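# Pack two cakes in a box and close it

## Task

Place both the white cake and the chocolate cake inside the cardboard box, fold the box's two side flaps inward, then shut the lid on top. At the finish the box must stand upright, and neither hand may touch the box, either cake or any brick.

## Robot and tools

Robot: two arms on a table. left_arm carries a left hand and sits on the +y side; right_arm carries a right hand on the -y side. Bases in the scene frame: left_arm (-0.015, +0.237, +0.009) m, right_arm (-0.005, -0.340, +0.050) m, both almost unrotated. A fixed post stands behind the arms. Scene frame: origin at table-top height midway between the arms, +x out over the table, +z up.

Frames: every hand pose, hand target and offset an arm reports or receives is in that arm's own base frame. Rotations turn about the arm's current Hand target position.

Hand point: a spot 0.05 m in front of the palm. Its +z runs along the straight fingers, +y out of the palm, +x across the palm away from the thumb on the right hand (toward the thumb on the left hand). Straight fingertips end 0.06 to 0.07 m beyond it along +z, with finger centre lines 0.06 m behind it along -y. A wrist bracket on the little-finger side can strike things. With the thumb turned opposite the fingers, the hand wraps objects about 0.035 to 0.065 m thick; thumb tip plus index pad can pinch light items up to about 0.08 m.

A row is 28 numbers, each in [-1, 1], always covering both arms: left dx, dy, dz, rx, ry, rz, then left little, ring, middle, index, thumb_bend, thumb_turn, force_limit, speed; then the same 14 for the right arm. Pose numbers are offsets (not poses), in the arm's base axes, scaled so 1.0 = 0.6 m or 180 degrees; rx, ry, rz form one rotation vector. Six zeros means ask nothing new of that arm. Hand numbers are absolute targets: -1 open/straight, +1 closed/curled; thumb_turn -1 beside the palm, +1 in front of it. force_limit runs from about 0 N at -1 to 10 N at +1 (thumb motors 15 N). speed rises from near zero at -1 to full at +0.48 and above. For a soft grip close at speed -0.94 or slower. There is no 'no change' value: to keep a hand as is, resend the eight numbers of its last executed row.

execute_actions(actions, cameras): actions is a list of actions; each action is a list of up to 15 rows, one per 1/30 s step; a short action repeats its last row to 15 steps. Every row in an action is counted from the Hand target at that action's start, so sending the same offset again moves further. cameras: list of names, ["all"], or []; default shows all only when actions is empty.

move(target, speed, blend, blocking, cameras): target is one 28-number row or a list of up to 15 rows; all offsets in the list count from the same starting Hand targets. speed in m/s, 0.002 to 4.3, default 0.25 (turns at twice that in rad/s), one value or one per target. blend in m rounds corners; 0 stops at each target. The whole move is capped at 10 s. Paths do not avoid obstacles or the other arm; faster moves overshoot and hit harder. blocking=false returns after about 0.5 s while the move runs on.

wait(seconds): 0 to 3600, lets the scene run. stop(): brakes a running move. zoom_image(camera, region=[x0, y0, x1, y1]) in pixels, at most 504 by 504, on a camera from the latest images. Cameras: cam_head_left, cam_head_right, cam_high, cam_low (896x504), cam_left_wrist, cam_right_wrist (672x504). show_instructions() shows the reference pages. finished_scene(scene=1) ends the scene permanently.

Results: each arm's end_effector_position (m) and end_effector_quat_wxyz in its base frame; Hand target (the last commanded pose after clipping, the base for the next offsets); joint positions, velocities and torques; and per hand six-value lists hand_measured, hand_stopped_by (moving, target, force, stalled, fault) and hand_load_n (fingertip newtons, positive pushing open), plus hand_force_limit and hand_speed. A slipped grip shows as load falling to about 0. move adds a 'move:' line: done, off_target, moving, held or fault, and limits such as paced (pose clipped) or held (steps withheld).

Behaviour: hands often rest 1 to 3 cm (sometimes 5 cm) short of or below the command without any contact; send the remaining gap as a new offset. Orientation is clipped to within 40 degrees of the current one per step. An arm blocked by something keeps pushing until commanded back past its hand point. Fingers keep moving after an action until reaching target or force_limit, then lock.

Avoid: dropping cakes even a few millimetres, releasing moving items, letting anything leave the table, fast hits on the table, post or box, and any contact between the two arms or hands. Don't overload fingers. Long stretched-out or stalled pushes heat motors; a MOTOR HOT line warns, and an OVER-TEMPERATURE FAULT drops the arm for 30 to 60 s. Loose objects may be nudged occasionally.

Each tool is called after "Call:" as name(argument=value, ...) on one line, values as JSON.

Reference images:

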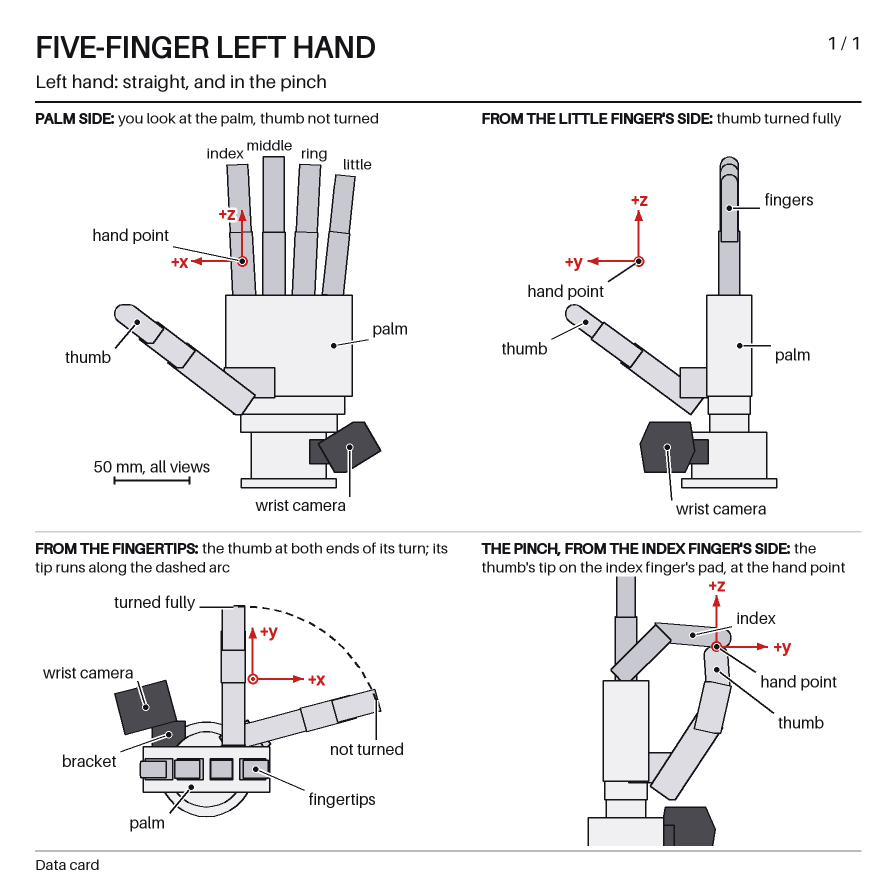

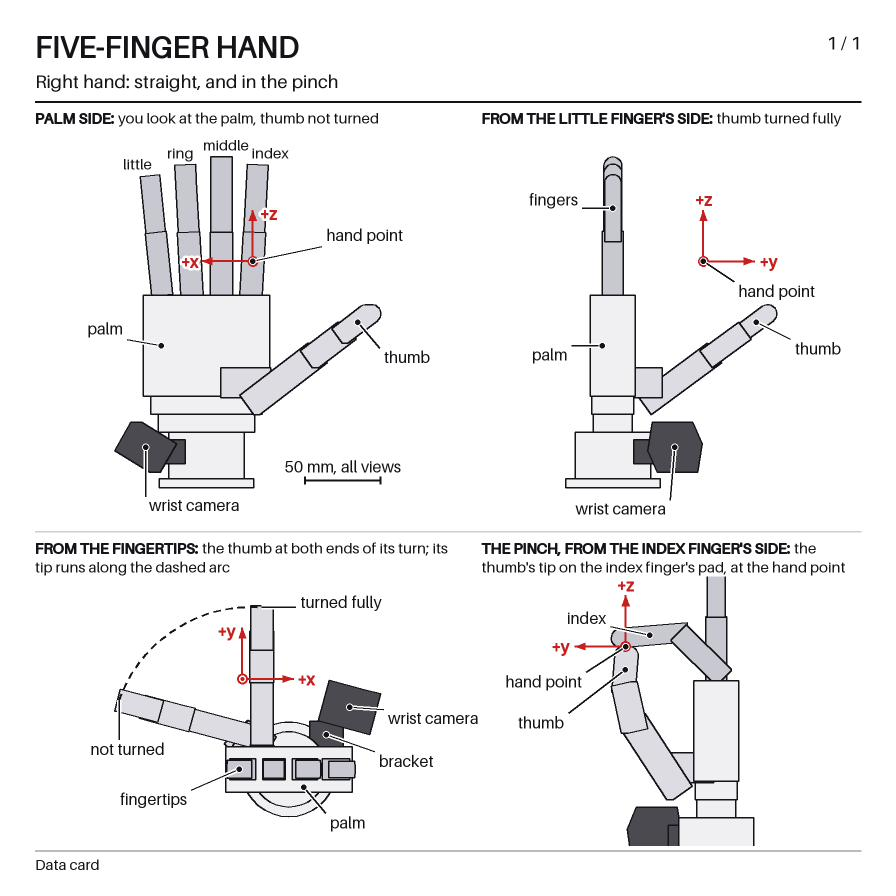

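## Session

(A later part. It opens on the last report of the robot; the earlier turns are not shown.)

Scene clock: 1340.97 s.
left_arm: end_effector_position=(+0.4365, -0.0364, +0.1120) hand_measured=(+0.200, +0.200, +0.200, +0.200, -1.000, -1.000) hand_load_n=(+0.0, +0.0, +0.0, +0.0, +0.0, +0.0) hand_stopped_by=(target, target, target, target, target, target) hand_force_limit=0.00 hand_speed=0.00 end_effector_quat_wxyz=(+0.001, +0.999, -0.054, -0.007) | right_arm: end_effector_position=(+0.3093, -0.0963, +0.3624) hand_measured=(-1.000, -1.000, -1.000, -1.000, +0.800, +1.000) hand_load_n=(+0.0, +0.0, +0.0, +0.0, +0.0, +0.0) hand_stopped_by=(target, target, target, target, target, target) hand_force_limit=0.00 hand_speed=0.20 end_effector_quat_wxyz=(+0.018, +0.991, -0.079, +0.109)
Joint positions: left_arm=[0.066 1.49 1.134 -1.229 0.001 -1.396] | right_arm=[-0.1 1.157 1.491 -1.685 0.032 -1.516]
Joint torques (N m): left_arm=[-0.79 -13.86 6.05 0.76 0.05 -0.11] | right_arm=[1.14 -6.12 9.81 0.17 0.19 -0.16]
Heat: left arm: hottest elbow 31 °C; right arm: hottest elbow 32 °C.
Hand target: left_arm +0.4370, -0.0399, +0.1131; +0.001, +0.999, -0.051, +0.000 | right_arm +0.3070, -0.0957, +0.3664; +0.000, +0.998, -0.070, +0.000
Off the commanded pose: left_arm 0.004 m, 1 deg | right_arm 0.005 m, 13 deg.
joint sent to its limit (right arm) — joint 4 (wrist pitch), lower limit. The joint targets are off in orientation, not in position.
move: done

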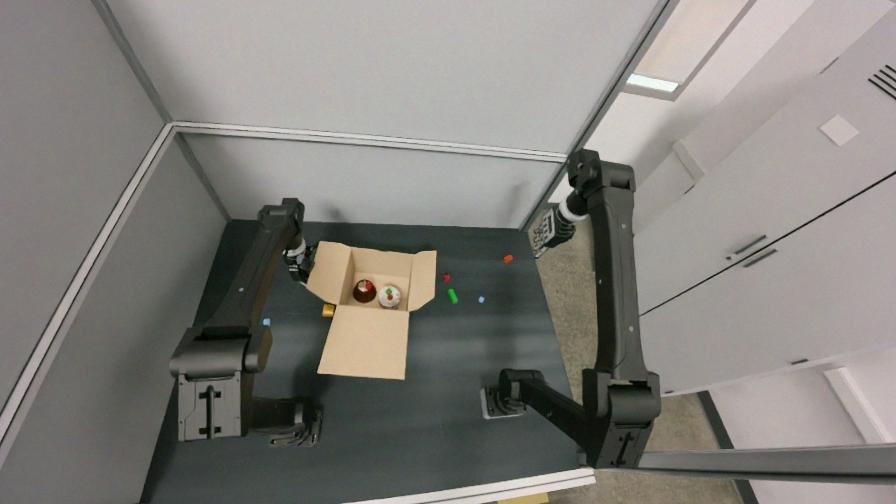

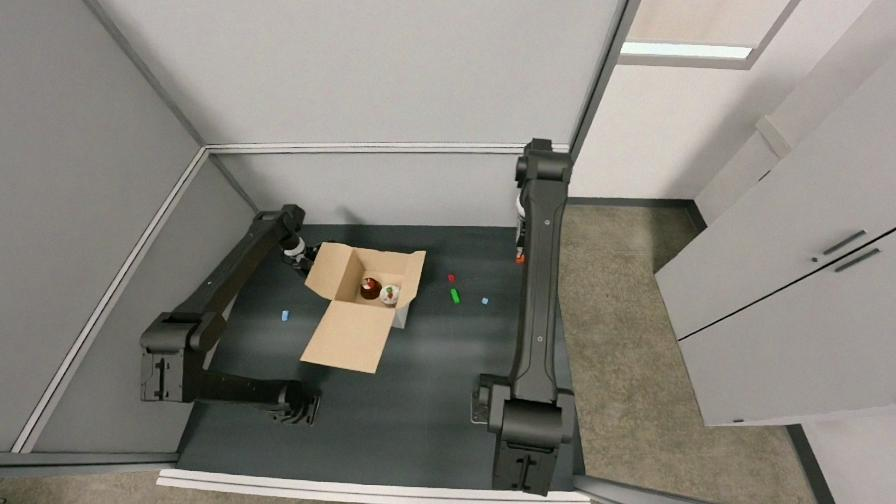

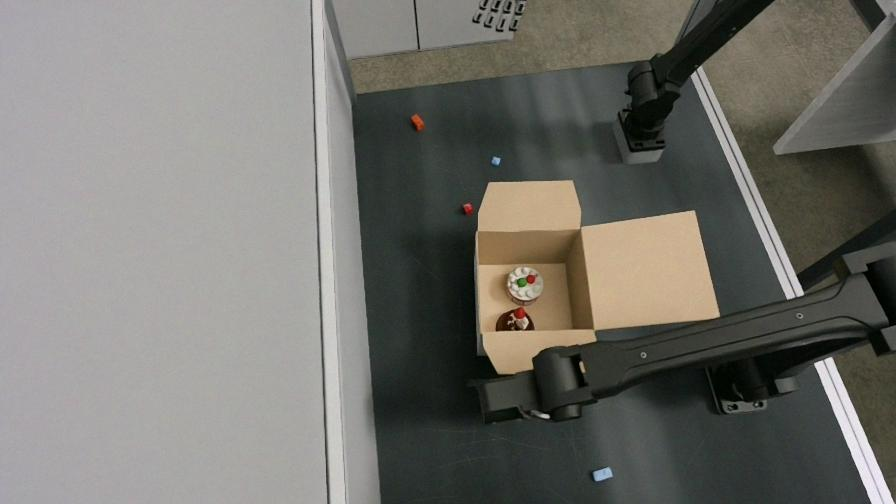

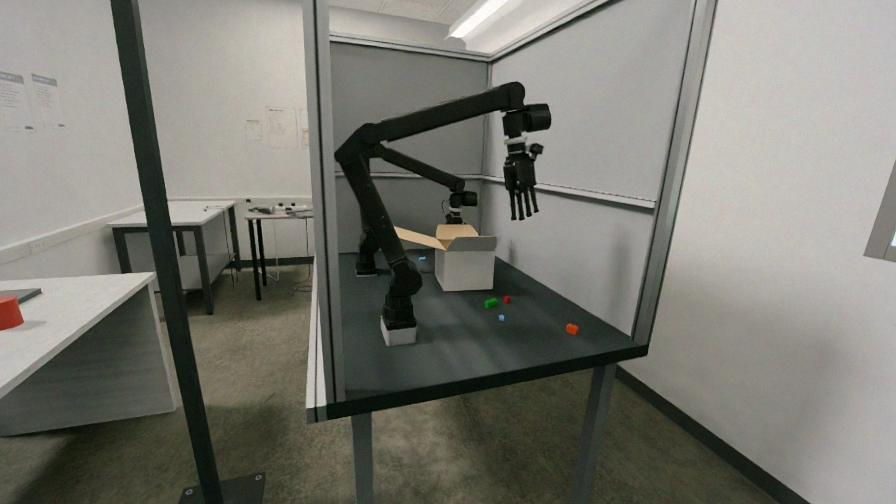

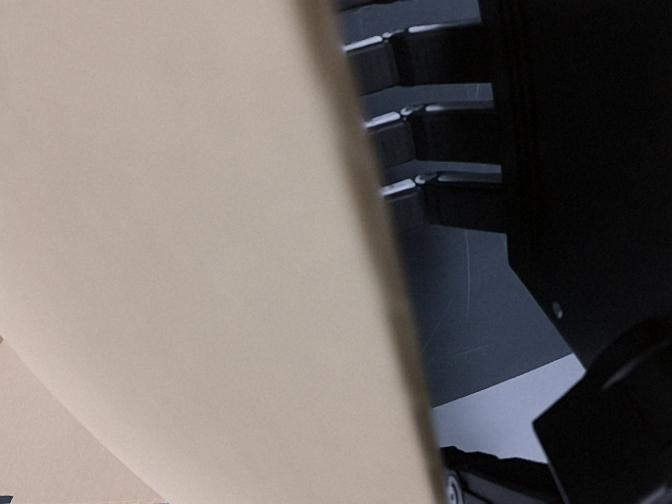

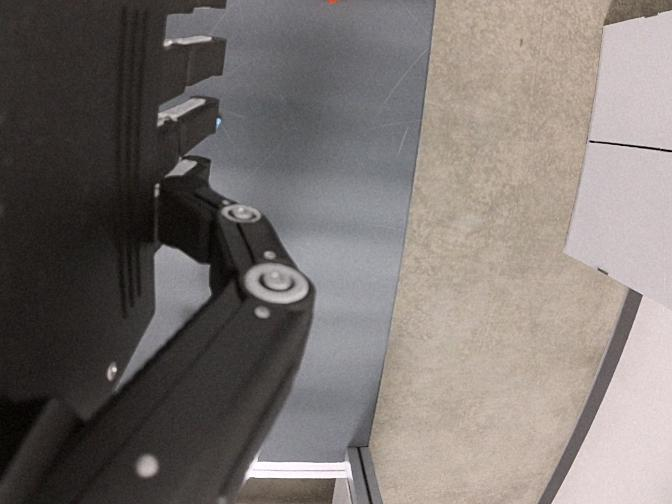

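Call:
move(target=[[0,0,0.08,0,0,0,0.2,0.2,0.2,0.2,-1,-1,0,0, 0,0,0,0,0,0,-1,-1,-1,-1,0.8,1,0,0.2],[-0.001,-0.009,0.133,0,0,0,0.2,0.2,0.2,0.2,-1,-1,0,0, 0,0,0,0,0,0,-1,-1,-1,-1,0.8,1,0,0.2]], cameras=["all"], speed=0.06, blend=0.01)

Call:
zoom_image(camera="cam_head_right", region=[240, 220, 400, 340])

Call:
zoom_image(camera="cam_head_left", region=[240, 220, 400, 340])

Scene clock: 1375.50 s.
left_arm: end_effector_position=(+0.4253, -0.0406, +0.1747) hand_measured=(+0.200, +0.200, +0.200, +0.200, -1.000, -1.000) hand_load_n=(+0.0, +0.0, +0.0, +0.0, +0.0, +0.0) hand_stopped_by=(target, target, target, target, target, target) hand_force_limit=0.00 hand_speed=0.00 end_effector_quat_wxyz=(+0.002, +0.998, -0.052, -0.018) | right_arm: end_effector_position=(+0.3093, -0.0963, +0.3624) hand_measured=(-1.000, -1.000, -1.000, -1.000, +0.800, +1.000) hand_load_n=(+0.0, +0.5, +0.0, +0.0, +0.0, +0.0) hand_stopped_by=(target, target, target, target, target, target) hand_force_limit=0.00 hand_speed=0.20 end_effector_quat_wxyz=(+0.018, +0.991, -0.079, +0.109)
Joint positions: left_arm=[0.057 1.43 1.242 -1.418 0.001 -1.41] | right_arm=[-0.1 1.157 1.491 -1.685 0.032 -1.516]
Joint torques (N m): left_arm=[-0.79 -12.75 9.91 -0.28 0.01 -0.02] | right_arm=[1.26 -5.95 9.76 0.17 0.18 -0.16]
Heat: left arm: hottest elbow 29 °C; right arm: hottest elbow 32 °C.
Hand target: left_arm +0.4363, -0.0453, +0.1929; +0.001, +0.999, -0.052, +0.000 | right_arm +0.3070, -0.0957, +0.3664; +0.000, +0.998, -0.070, +0.000
Off the commanded pose: left_arm 0.022 m, 2 deg | right_arm 0.005 m, 13 deg.
joint sent to its limit (right arm) — joint 4 (wrist pitch), lower limit. The joint targets are off in orientation, not in position.
move: off_target (left_arm)

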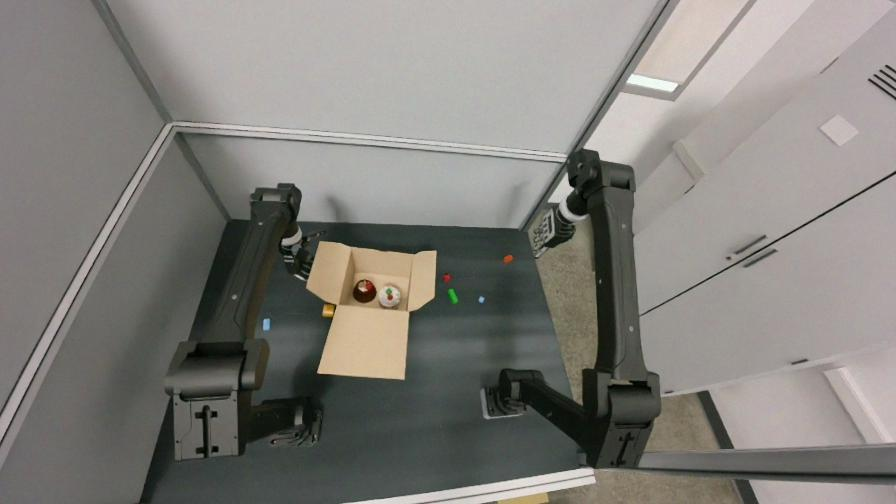

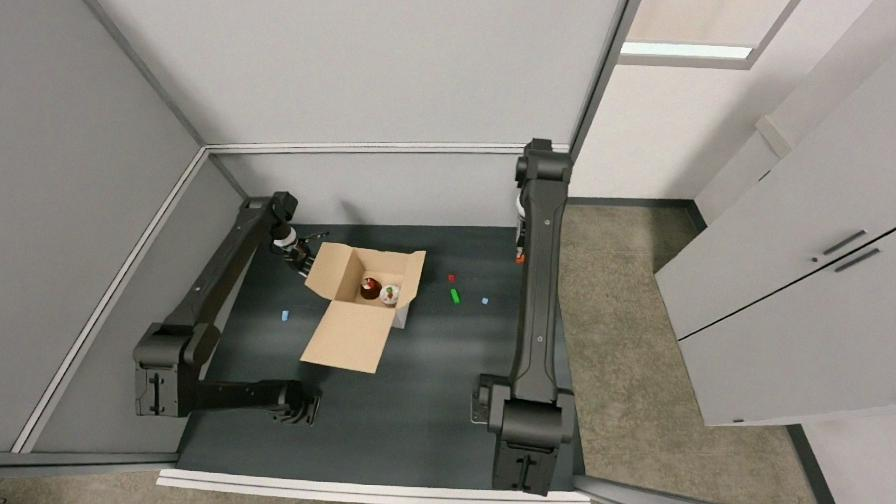

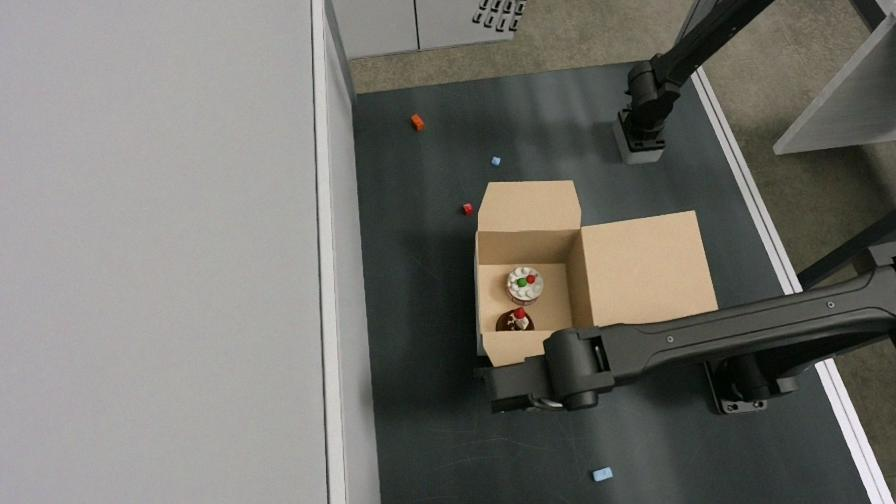

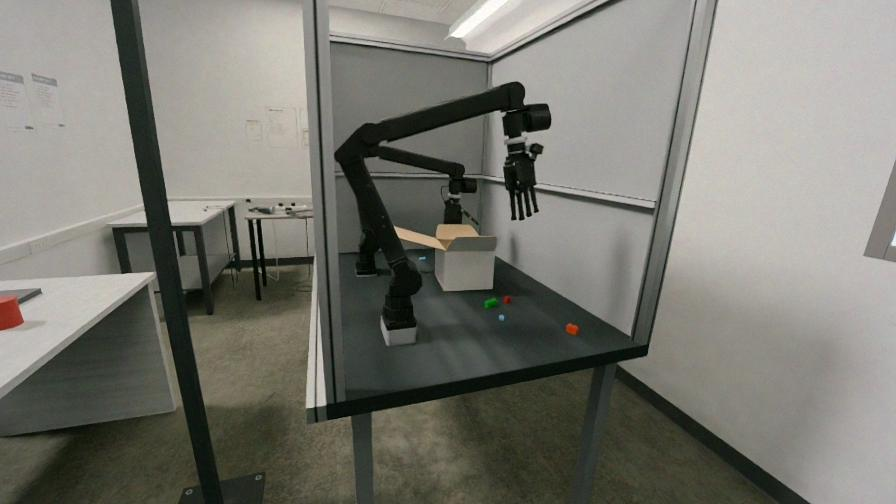

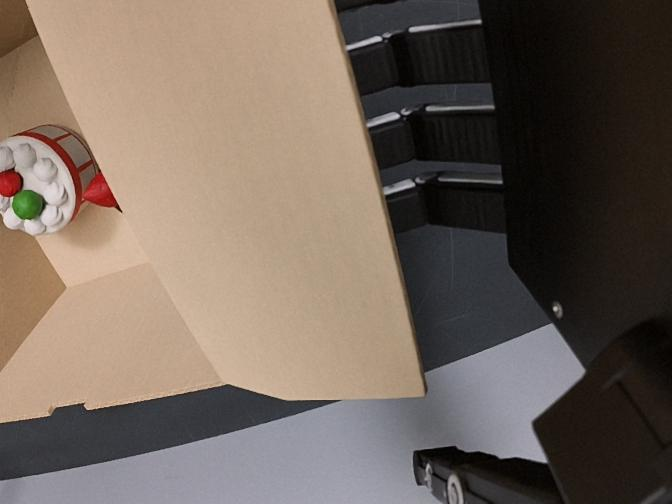

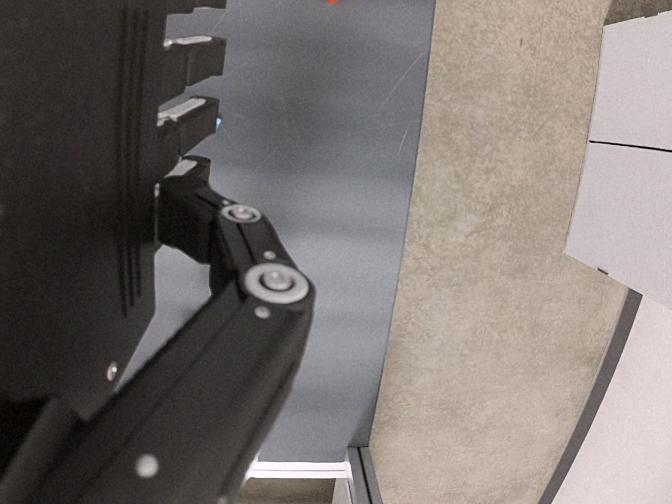

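Scaled by 3.150.

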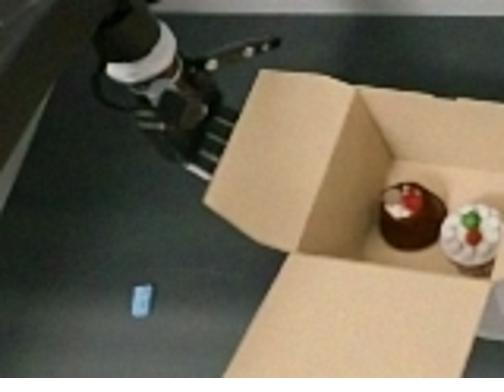

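Scaled by 3.150.

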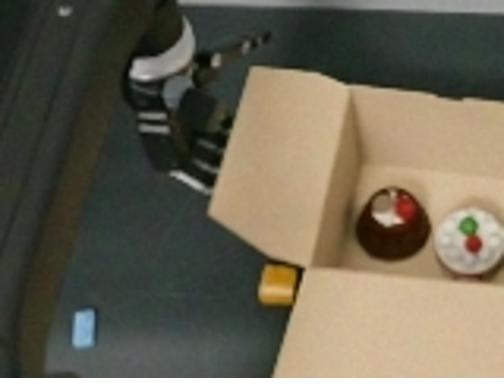

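Call:
move(target=[[0,-0.006,0.02,0,0,0,0.2,0.2,0.2,0.2,-1,-1,0,0, 0,0,0,0,0,0,-1,-1,-1,-1,0.8,1,0,0.2],[-0.0043,-0.0414,0.05,0,0,0,0.2,0.2,0.2,0.2,-1,-1,0,0, 0,0,0,0,0,0,-1,-1,-1,-1,0.8,1,0,0.2]], cameras=["all"], speed=0.05, blend=0.01)

Call:
zoom_image(camera="cam_head_right", region=[240, 220, 400, 340])

Call:
zoom_image(camera="cam_head_left", region=[240, 220, 400, 340])

Scene clock: 1388.50 s.
left_arm: end_effector_position=(+0.4233, -0.0646, +0.2021) hand_measured=(+0.200, +0.200, +0.200, +0.200, -1.000, -1.000) hand_load_n=(+0.0, +0.0, +0.0, +0.0, -0.5, +0.0) hand_stopped_by=(target, target, target, target, target, target) hand_force_limit=0.00 hand_speed=0.00 end_effector_quat_wxyz=(+0.001, +0.998, -0.052, -0.021) | right_arm: end_effector_position=(+0.3093, -0.0963, +0.3624) hand_measured=(-1.000, -1.000, -1.000, -1.000, +0.800, +1.000) hand_load_n=(+0.0, +0.0, +0.0, +0.0, +0.0, +0.0) hand_stopped_by=(target, target, target, target, target, target) hand_force_limit=0.00 hand_speed=0.20 end_effector_quat_wxyz=(+0.018, +0.991, -0.079, +0.109)
Joint positions: left_arm=[-0.003 1.417 1.301 -1.497 0.001 -1.469] | right_arm=[-0.1 1.157 1.491 -1.685 0.032 -1.516]
Joint torques (N m): left_arm=[-1.38 -13.04 10.07 0.12 0.04 -0.05] | right_arm=[1.03 -5.95 9.8 0.1 0.18 -0.17]
Heat: left arm: hottest elbow 30 °C; right arm: hottest elbow 32 °C.
Hand target: left_arm +0.4337, -0.0701, +0.2229; +0.001, +0.999, -0.051, +0.000 | right_arm +0.3070, -0.0957, +0.3664; +0.000, +0.998, -0.070, +0.000
Off the commanded pose: left_arm 0.024 m, 2 deg | right_arm 0.005 m, 13 deg.
joint sent to its limit (right arm) — joint 4 (wrist pitch), lower limit. The joint targets are off in orientation, not in position.
move: off_target (left_arm); blend cut to 0.0063 m at target 1

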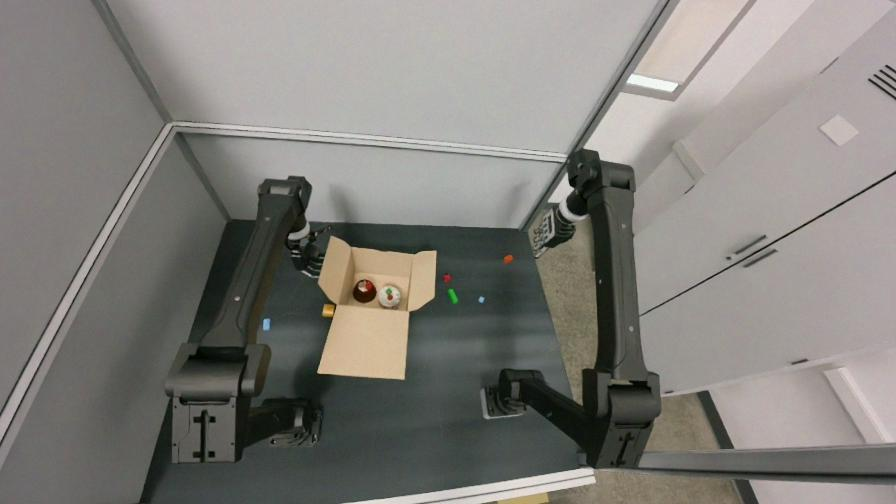

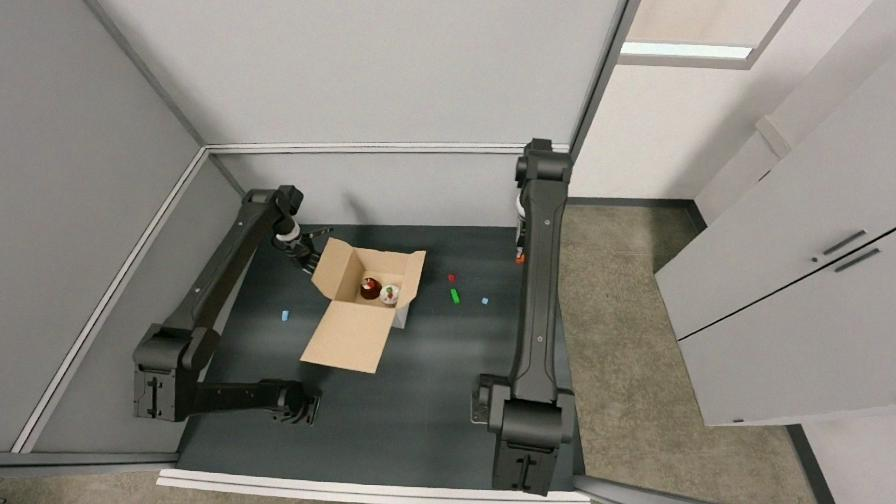

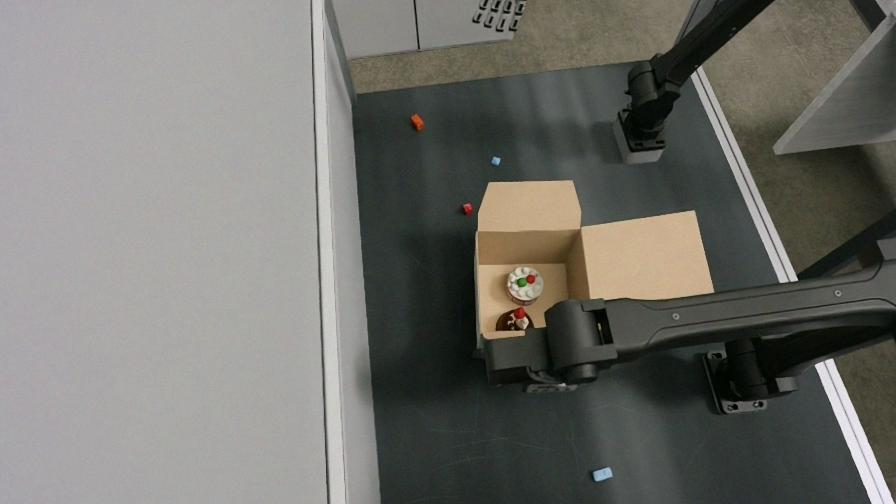

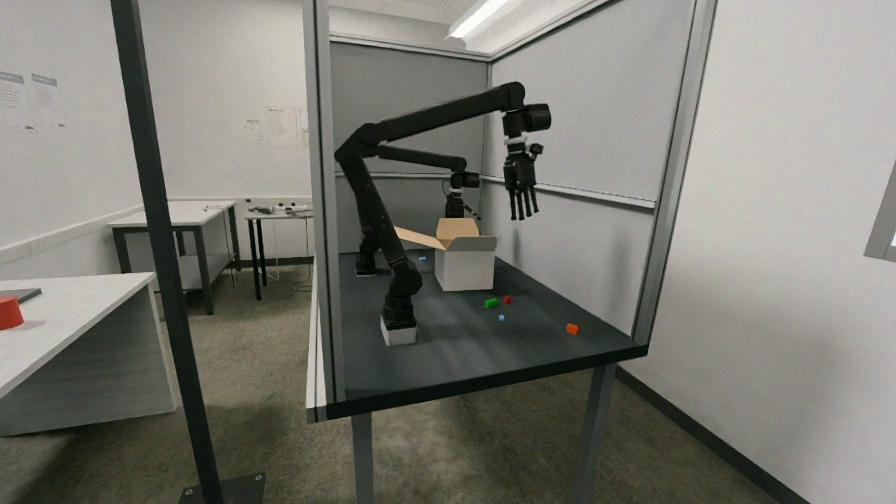

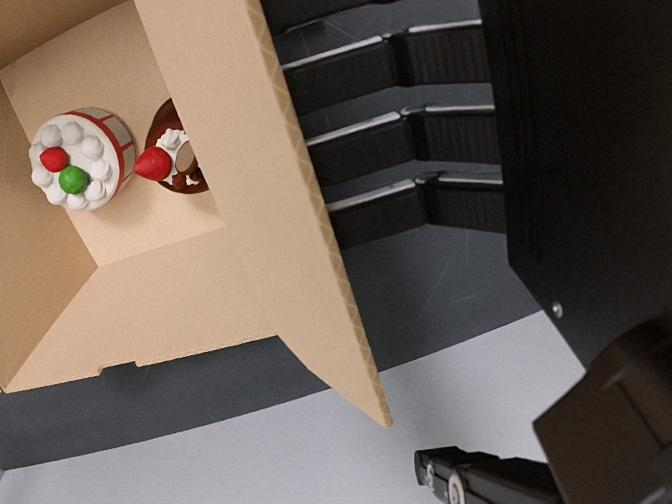

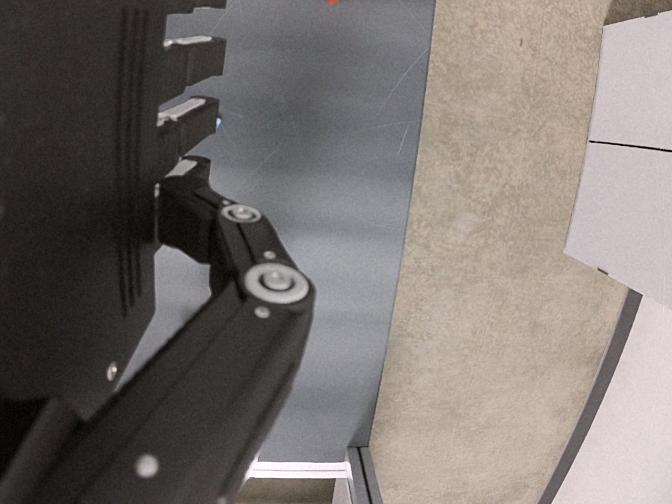

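Scaled by 3.150.

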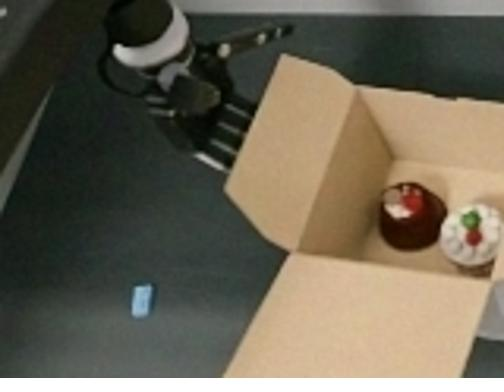

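Scaled by 3.150.

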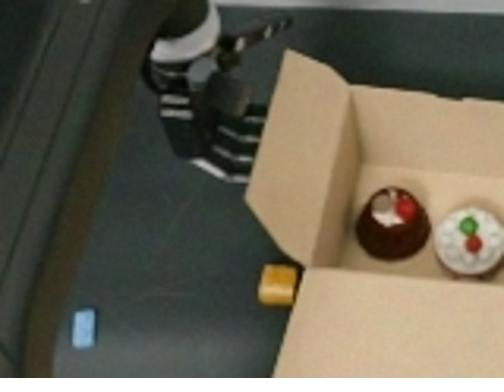

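Call:
move(target=[[-0.0052,-0.0497,0.0167,0,0,0,0.2,0.2,0.2,0.2,-1,-1,0,0, 0,0,0,0,0,0,-1,-1,-1,-1,0.8,1,0,0.2],[-0.0103,-0.0994,0.012,0,0,0,0.2,0.2,0.2,0.2,-1,-1,0,0, 0,0,0,0,0,0,-1,-1,-1,-1,0.8,1,0,0.2]], cameras=["all"], speed=0.05, blend=0.01)

Call:
zoom_image(camera="cam_head_right", region=[240, 220, 400, 340])

Call:
zoom_image(camera="cam_head_left", region=[240, 220, 400, 340])

Scene clock: 1400.50 s.
left_arm: end_effector_position=(+0.4176, -0.1233, +0.2100) hand_measured=(+0.200, +0.200, +0.200, +0.200, -1.000, -1.000) hand_load_n=(+0.0, +0.0, +0.0, +0.0, +0.0, +0.0) hand_stopped_by=(target, target, target, target, target, target) hand_force_limit=0.00 hand_speed=0.00 end_effector_quat_wxyz=(-0.002, +0.998, -0.053, -0.022) | right_arm: end_effector_position=(+0.3093, -0.0963, +0.3624) hand_measured=(-1.000, -1.000, -1.000, -1.000, +0.800, +1.000) hand_load_n=(+0.0, +0.0, +0.0, +0.0, +0.0, +0.0) hand_stopped_by=(target, target, target, target, target, target) hand_force_limit=0.00 hand_speed=0.20 end_effector_quat_wxyz=(+0.018, +0.991, -0.079, +0.109)
Joint positions: left_arm=[-0.151 1.413 1.319 -1.52 0.001 -1.616] | right_arm=[-0.1 1.157 1.491 -1.685 0.032 -1.516]
Joint torques (N m): left_arm=[-0.15 -12.51 10.09 0.06 0.05 -0.08] | right_arm=[1.03 -6.36 9.76 0.17 0.19 -0.17]
Heat: left arm: hottest elbow 30 °C; right arm: hottest elbow 32 °C.
Hand target: left_arm +0.4275, -0.1298, +0.2301; +0.001, +0.999, -0.052, +0.000 | right_arm +0.3070, -0.0957, +0.3664; +0.000, +0.998, -0.070, +0.000
Off the commanded pose: left_arm 0.023 m, 2 deg | right_arm 0.005 m, 13 deg.
joint sent to its limit (right arm) — joint 4 (wrist pitch), lower limit. The joint targets are off in orientation, not in position.
move: off_target (left_arm)

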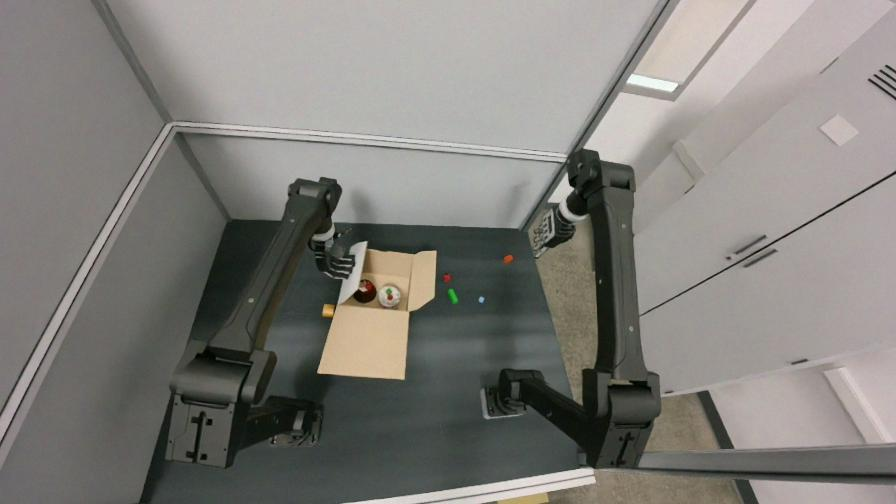

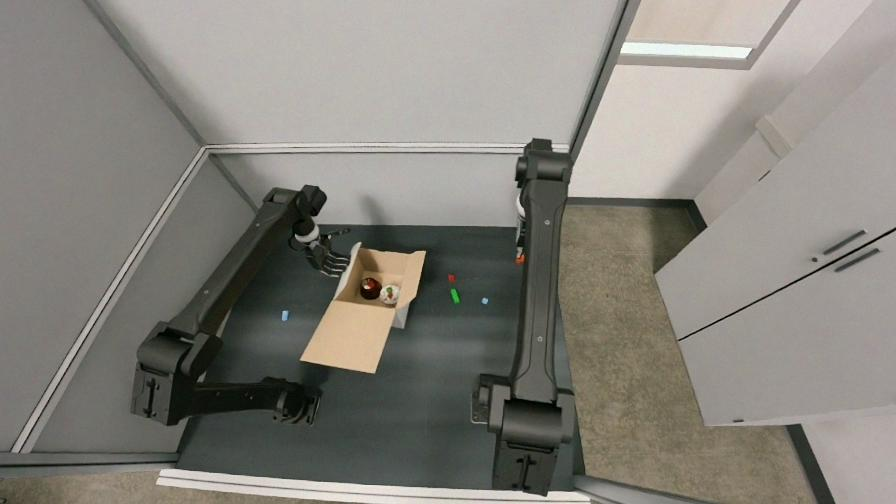

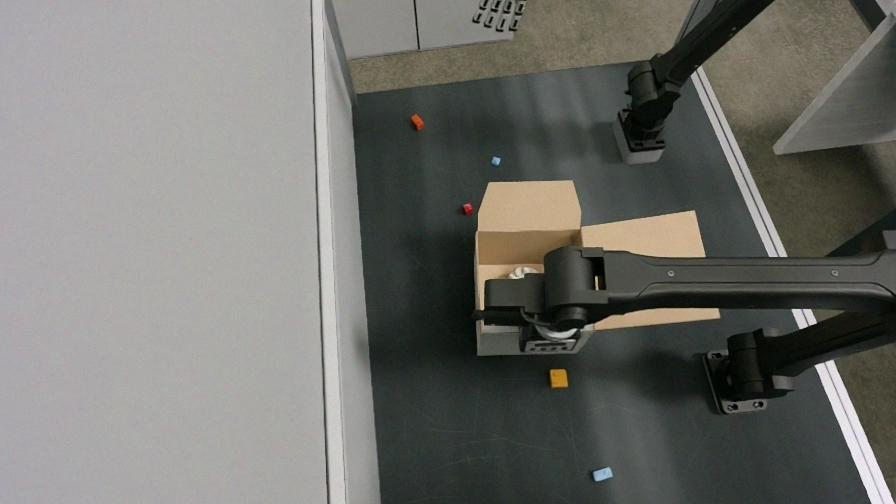

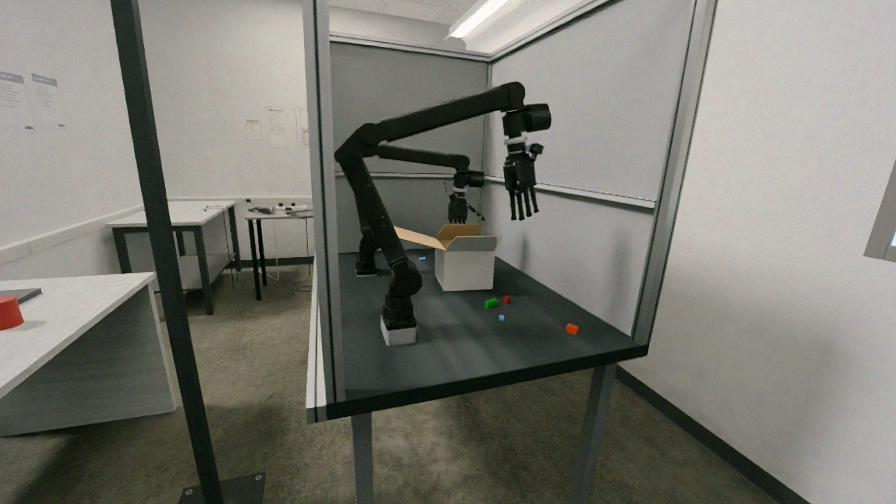

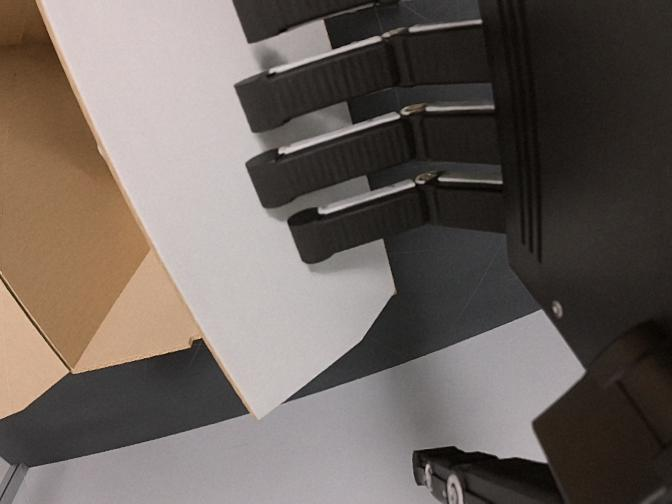

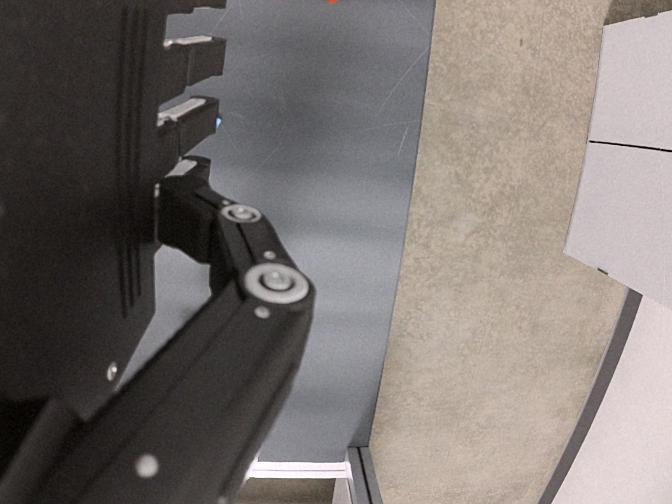

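Scaled by 3.150.

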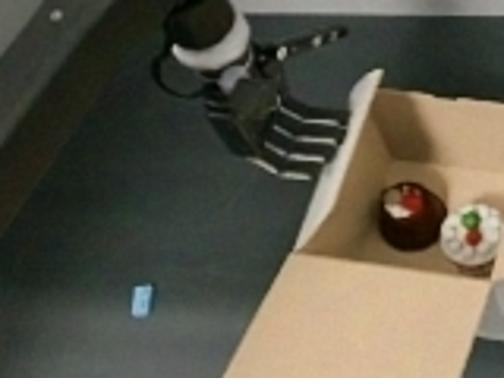

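Scaled by 3.150.

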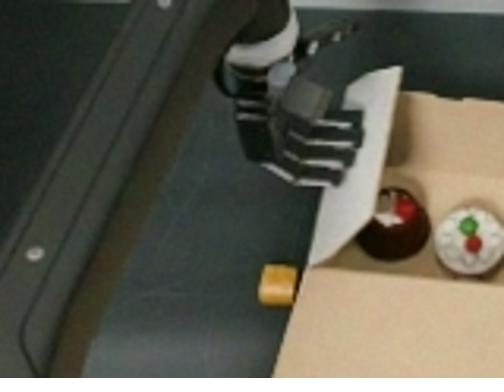

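Call:
move(target=[[-0.0147,-0.0447,-0.06,0,0,0,0.2,0.2,0.2,0.2,-1,-1,0,0, 0,0,0,0,0,0,-1,-1,-1,-1,0.8,1,0,0.2],[-0.0203,-0.068,-0.1,0,0,0,0.2,0.2,0.2,0.2,-1,-1,0,0, 0,0,0,0,0,0,-1,-1,-1,-1,0.8,1,0,0.2]], cameras=["all"], speed=0.05, blend=0.005)

Call:
zoom_image(camera="cam_head_right", region=[270, 220, 430, 340])

Call:
zoom_image(camera="cam_head_left", region=[270, 220, 430, 340])

Scene clock: 1418.97 s.
left_arm: end_effector_position=(+0.4162, -0.1657, +0.1757) hand_measured=(+0.200, +0.200, +0.200, +0.200, -1.000, -1.000) hand_load_n=(+0.0, +0.0, +0.0, +0.0, +0.0, +0.0) hand_stopped_by=(target, target, target, target, target, target) hand_force_limit=0.00 hand_speed=0.00 end_effector_quat_wxyz=(+0.001, +0.999, -0.052, +0.001) | right_arm: end_effector_position=(+0.3093, -0.0963, +0.3624) hand_measured=(-1.000, -1.000, -1.000, -1.000, +0.800, +1.000) hand_load_n=(+0.0, +0.0, +0.0, +0.0, +0.0, +0.0) hand_stopped_by=(target, target, target, target, target, target) hand_force_limit=0.00 hand_speed=0.20 end_effector_quat_wxyz=(+0.018, +0.991, -0.079, +0.109)
Joint positions: left_arm=[-0.255 1.412 1.224 -1.38 0.001 -1.721] | right_arm=[-0.1 1.157 1.491 -1.685 0.032 -1.516]
Joint torques (N m): left_arm=[-0.97 -11.28 6.38 0.68 0.06 -0.08] | right_arm=[1.14 -6.07 9.84 0.16 0.21 -0.18]
Heat: left arm: hottest elbow 30 °C; right arm: hottest elbow 32 °C.
Hand target: left_arm +0.4154, -0.1706, +0.1701; +0.001, +0.999, -0.051, +0.000 | right_arm +0.3070, -0.0957, +0.3664; +0.000, +0.998, -0.070, +0.000
Off the commanded pose: left_arm 0.007 m, 0 deg | right_arm 0.005 m, 13 deg.
joint sent to its limit (right arm) — joint 4 (wrist pitch), lower limit. The joint targets are off in orientation, not in position.
move: done

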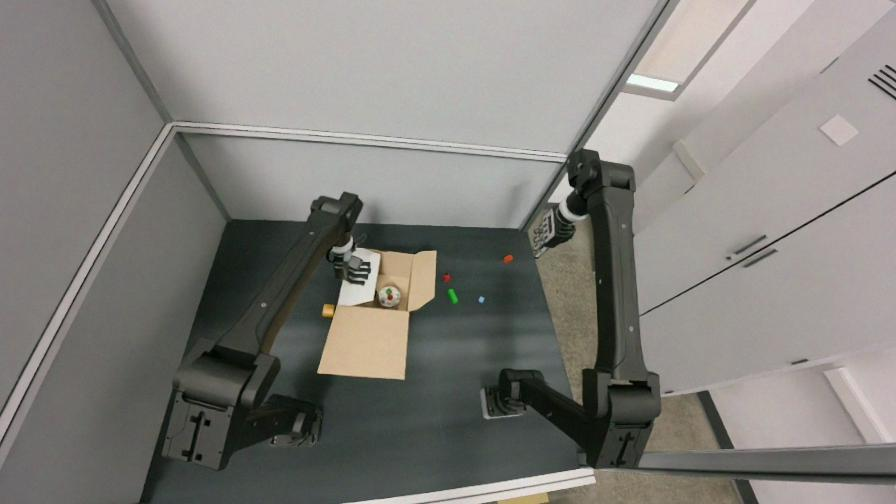

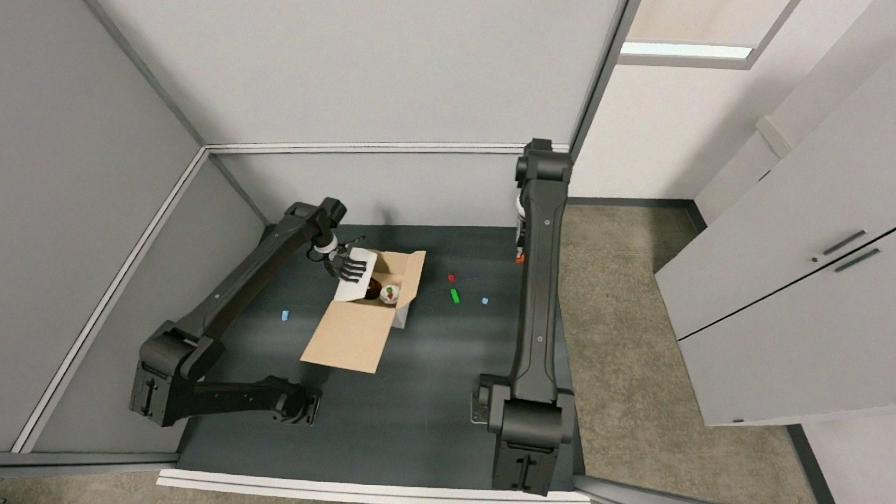

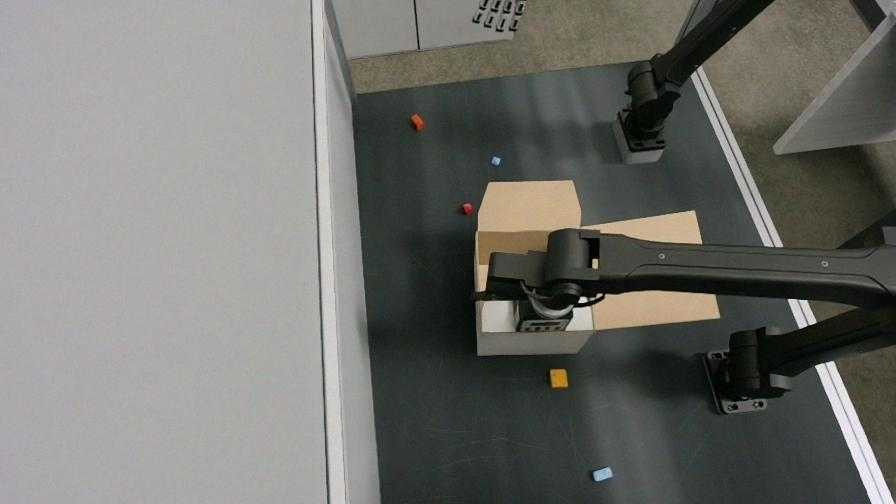

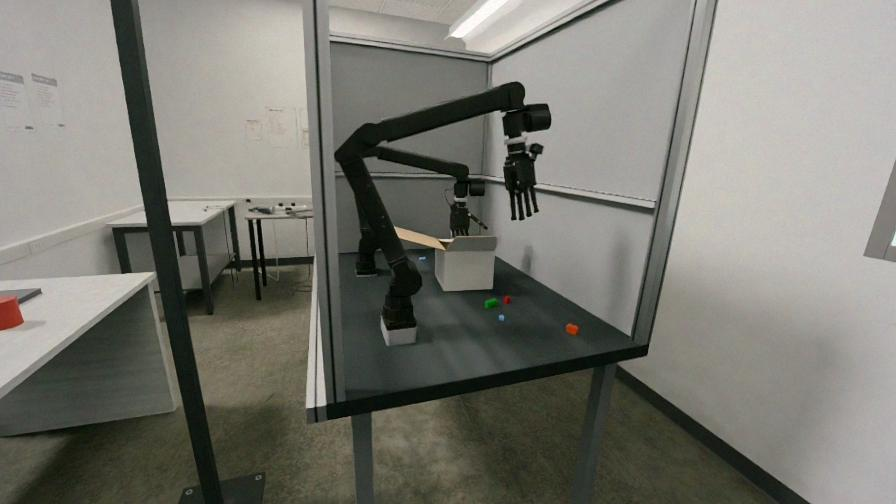

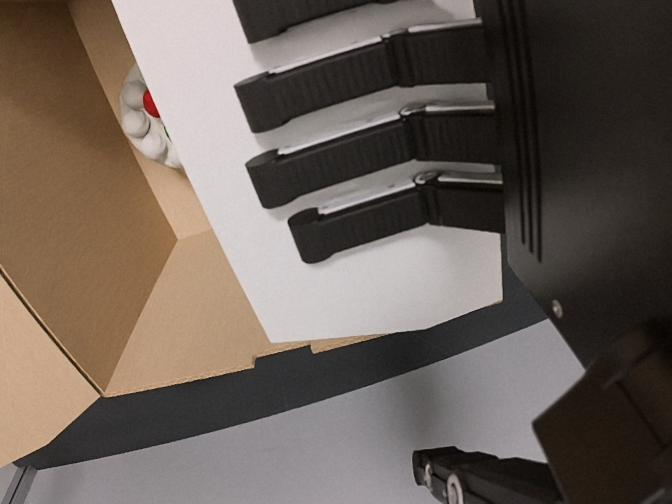

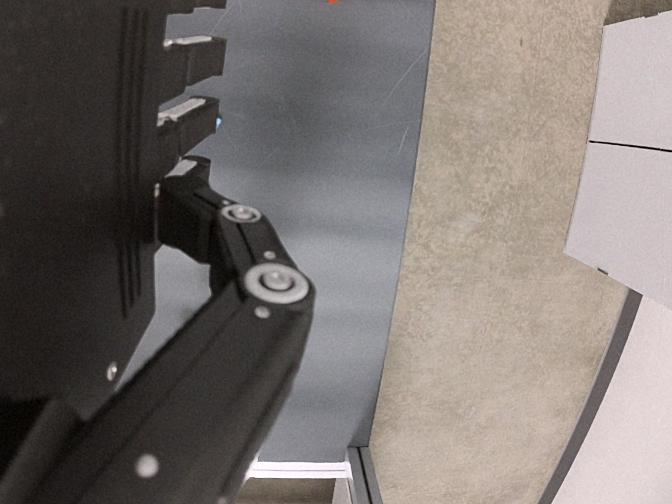

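Scaled by 3.150.

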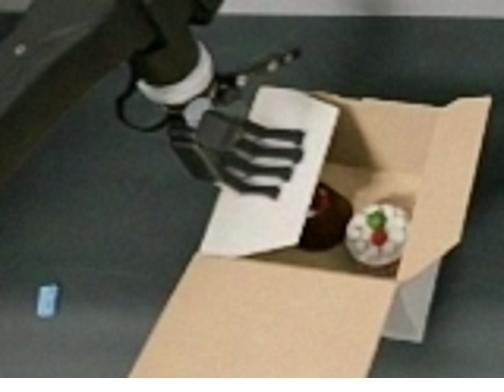

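Scaled by 3.150.

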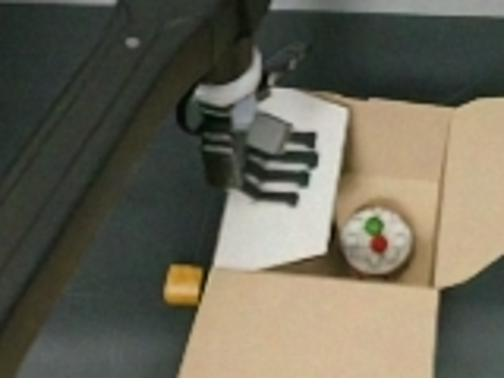

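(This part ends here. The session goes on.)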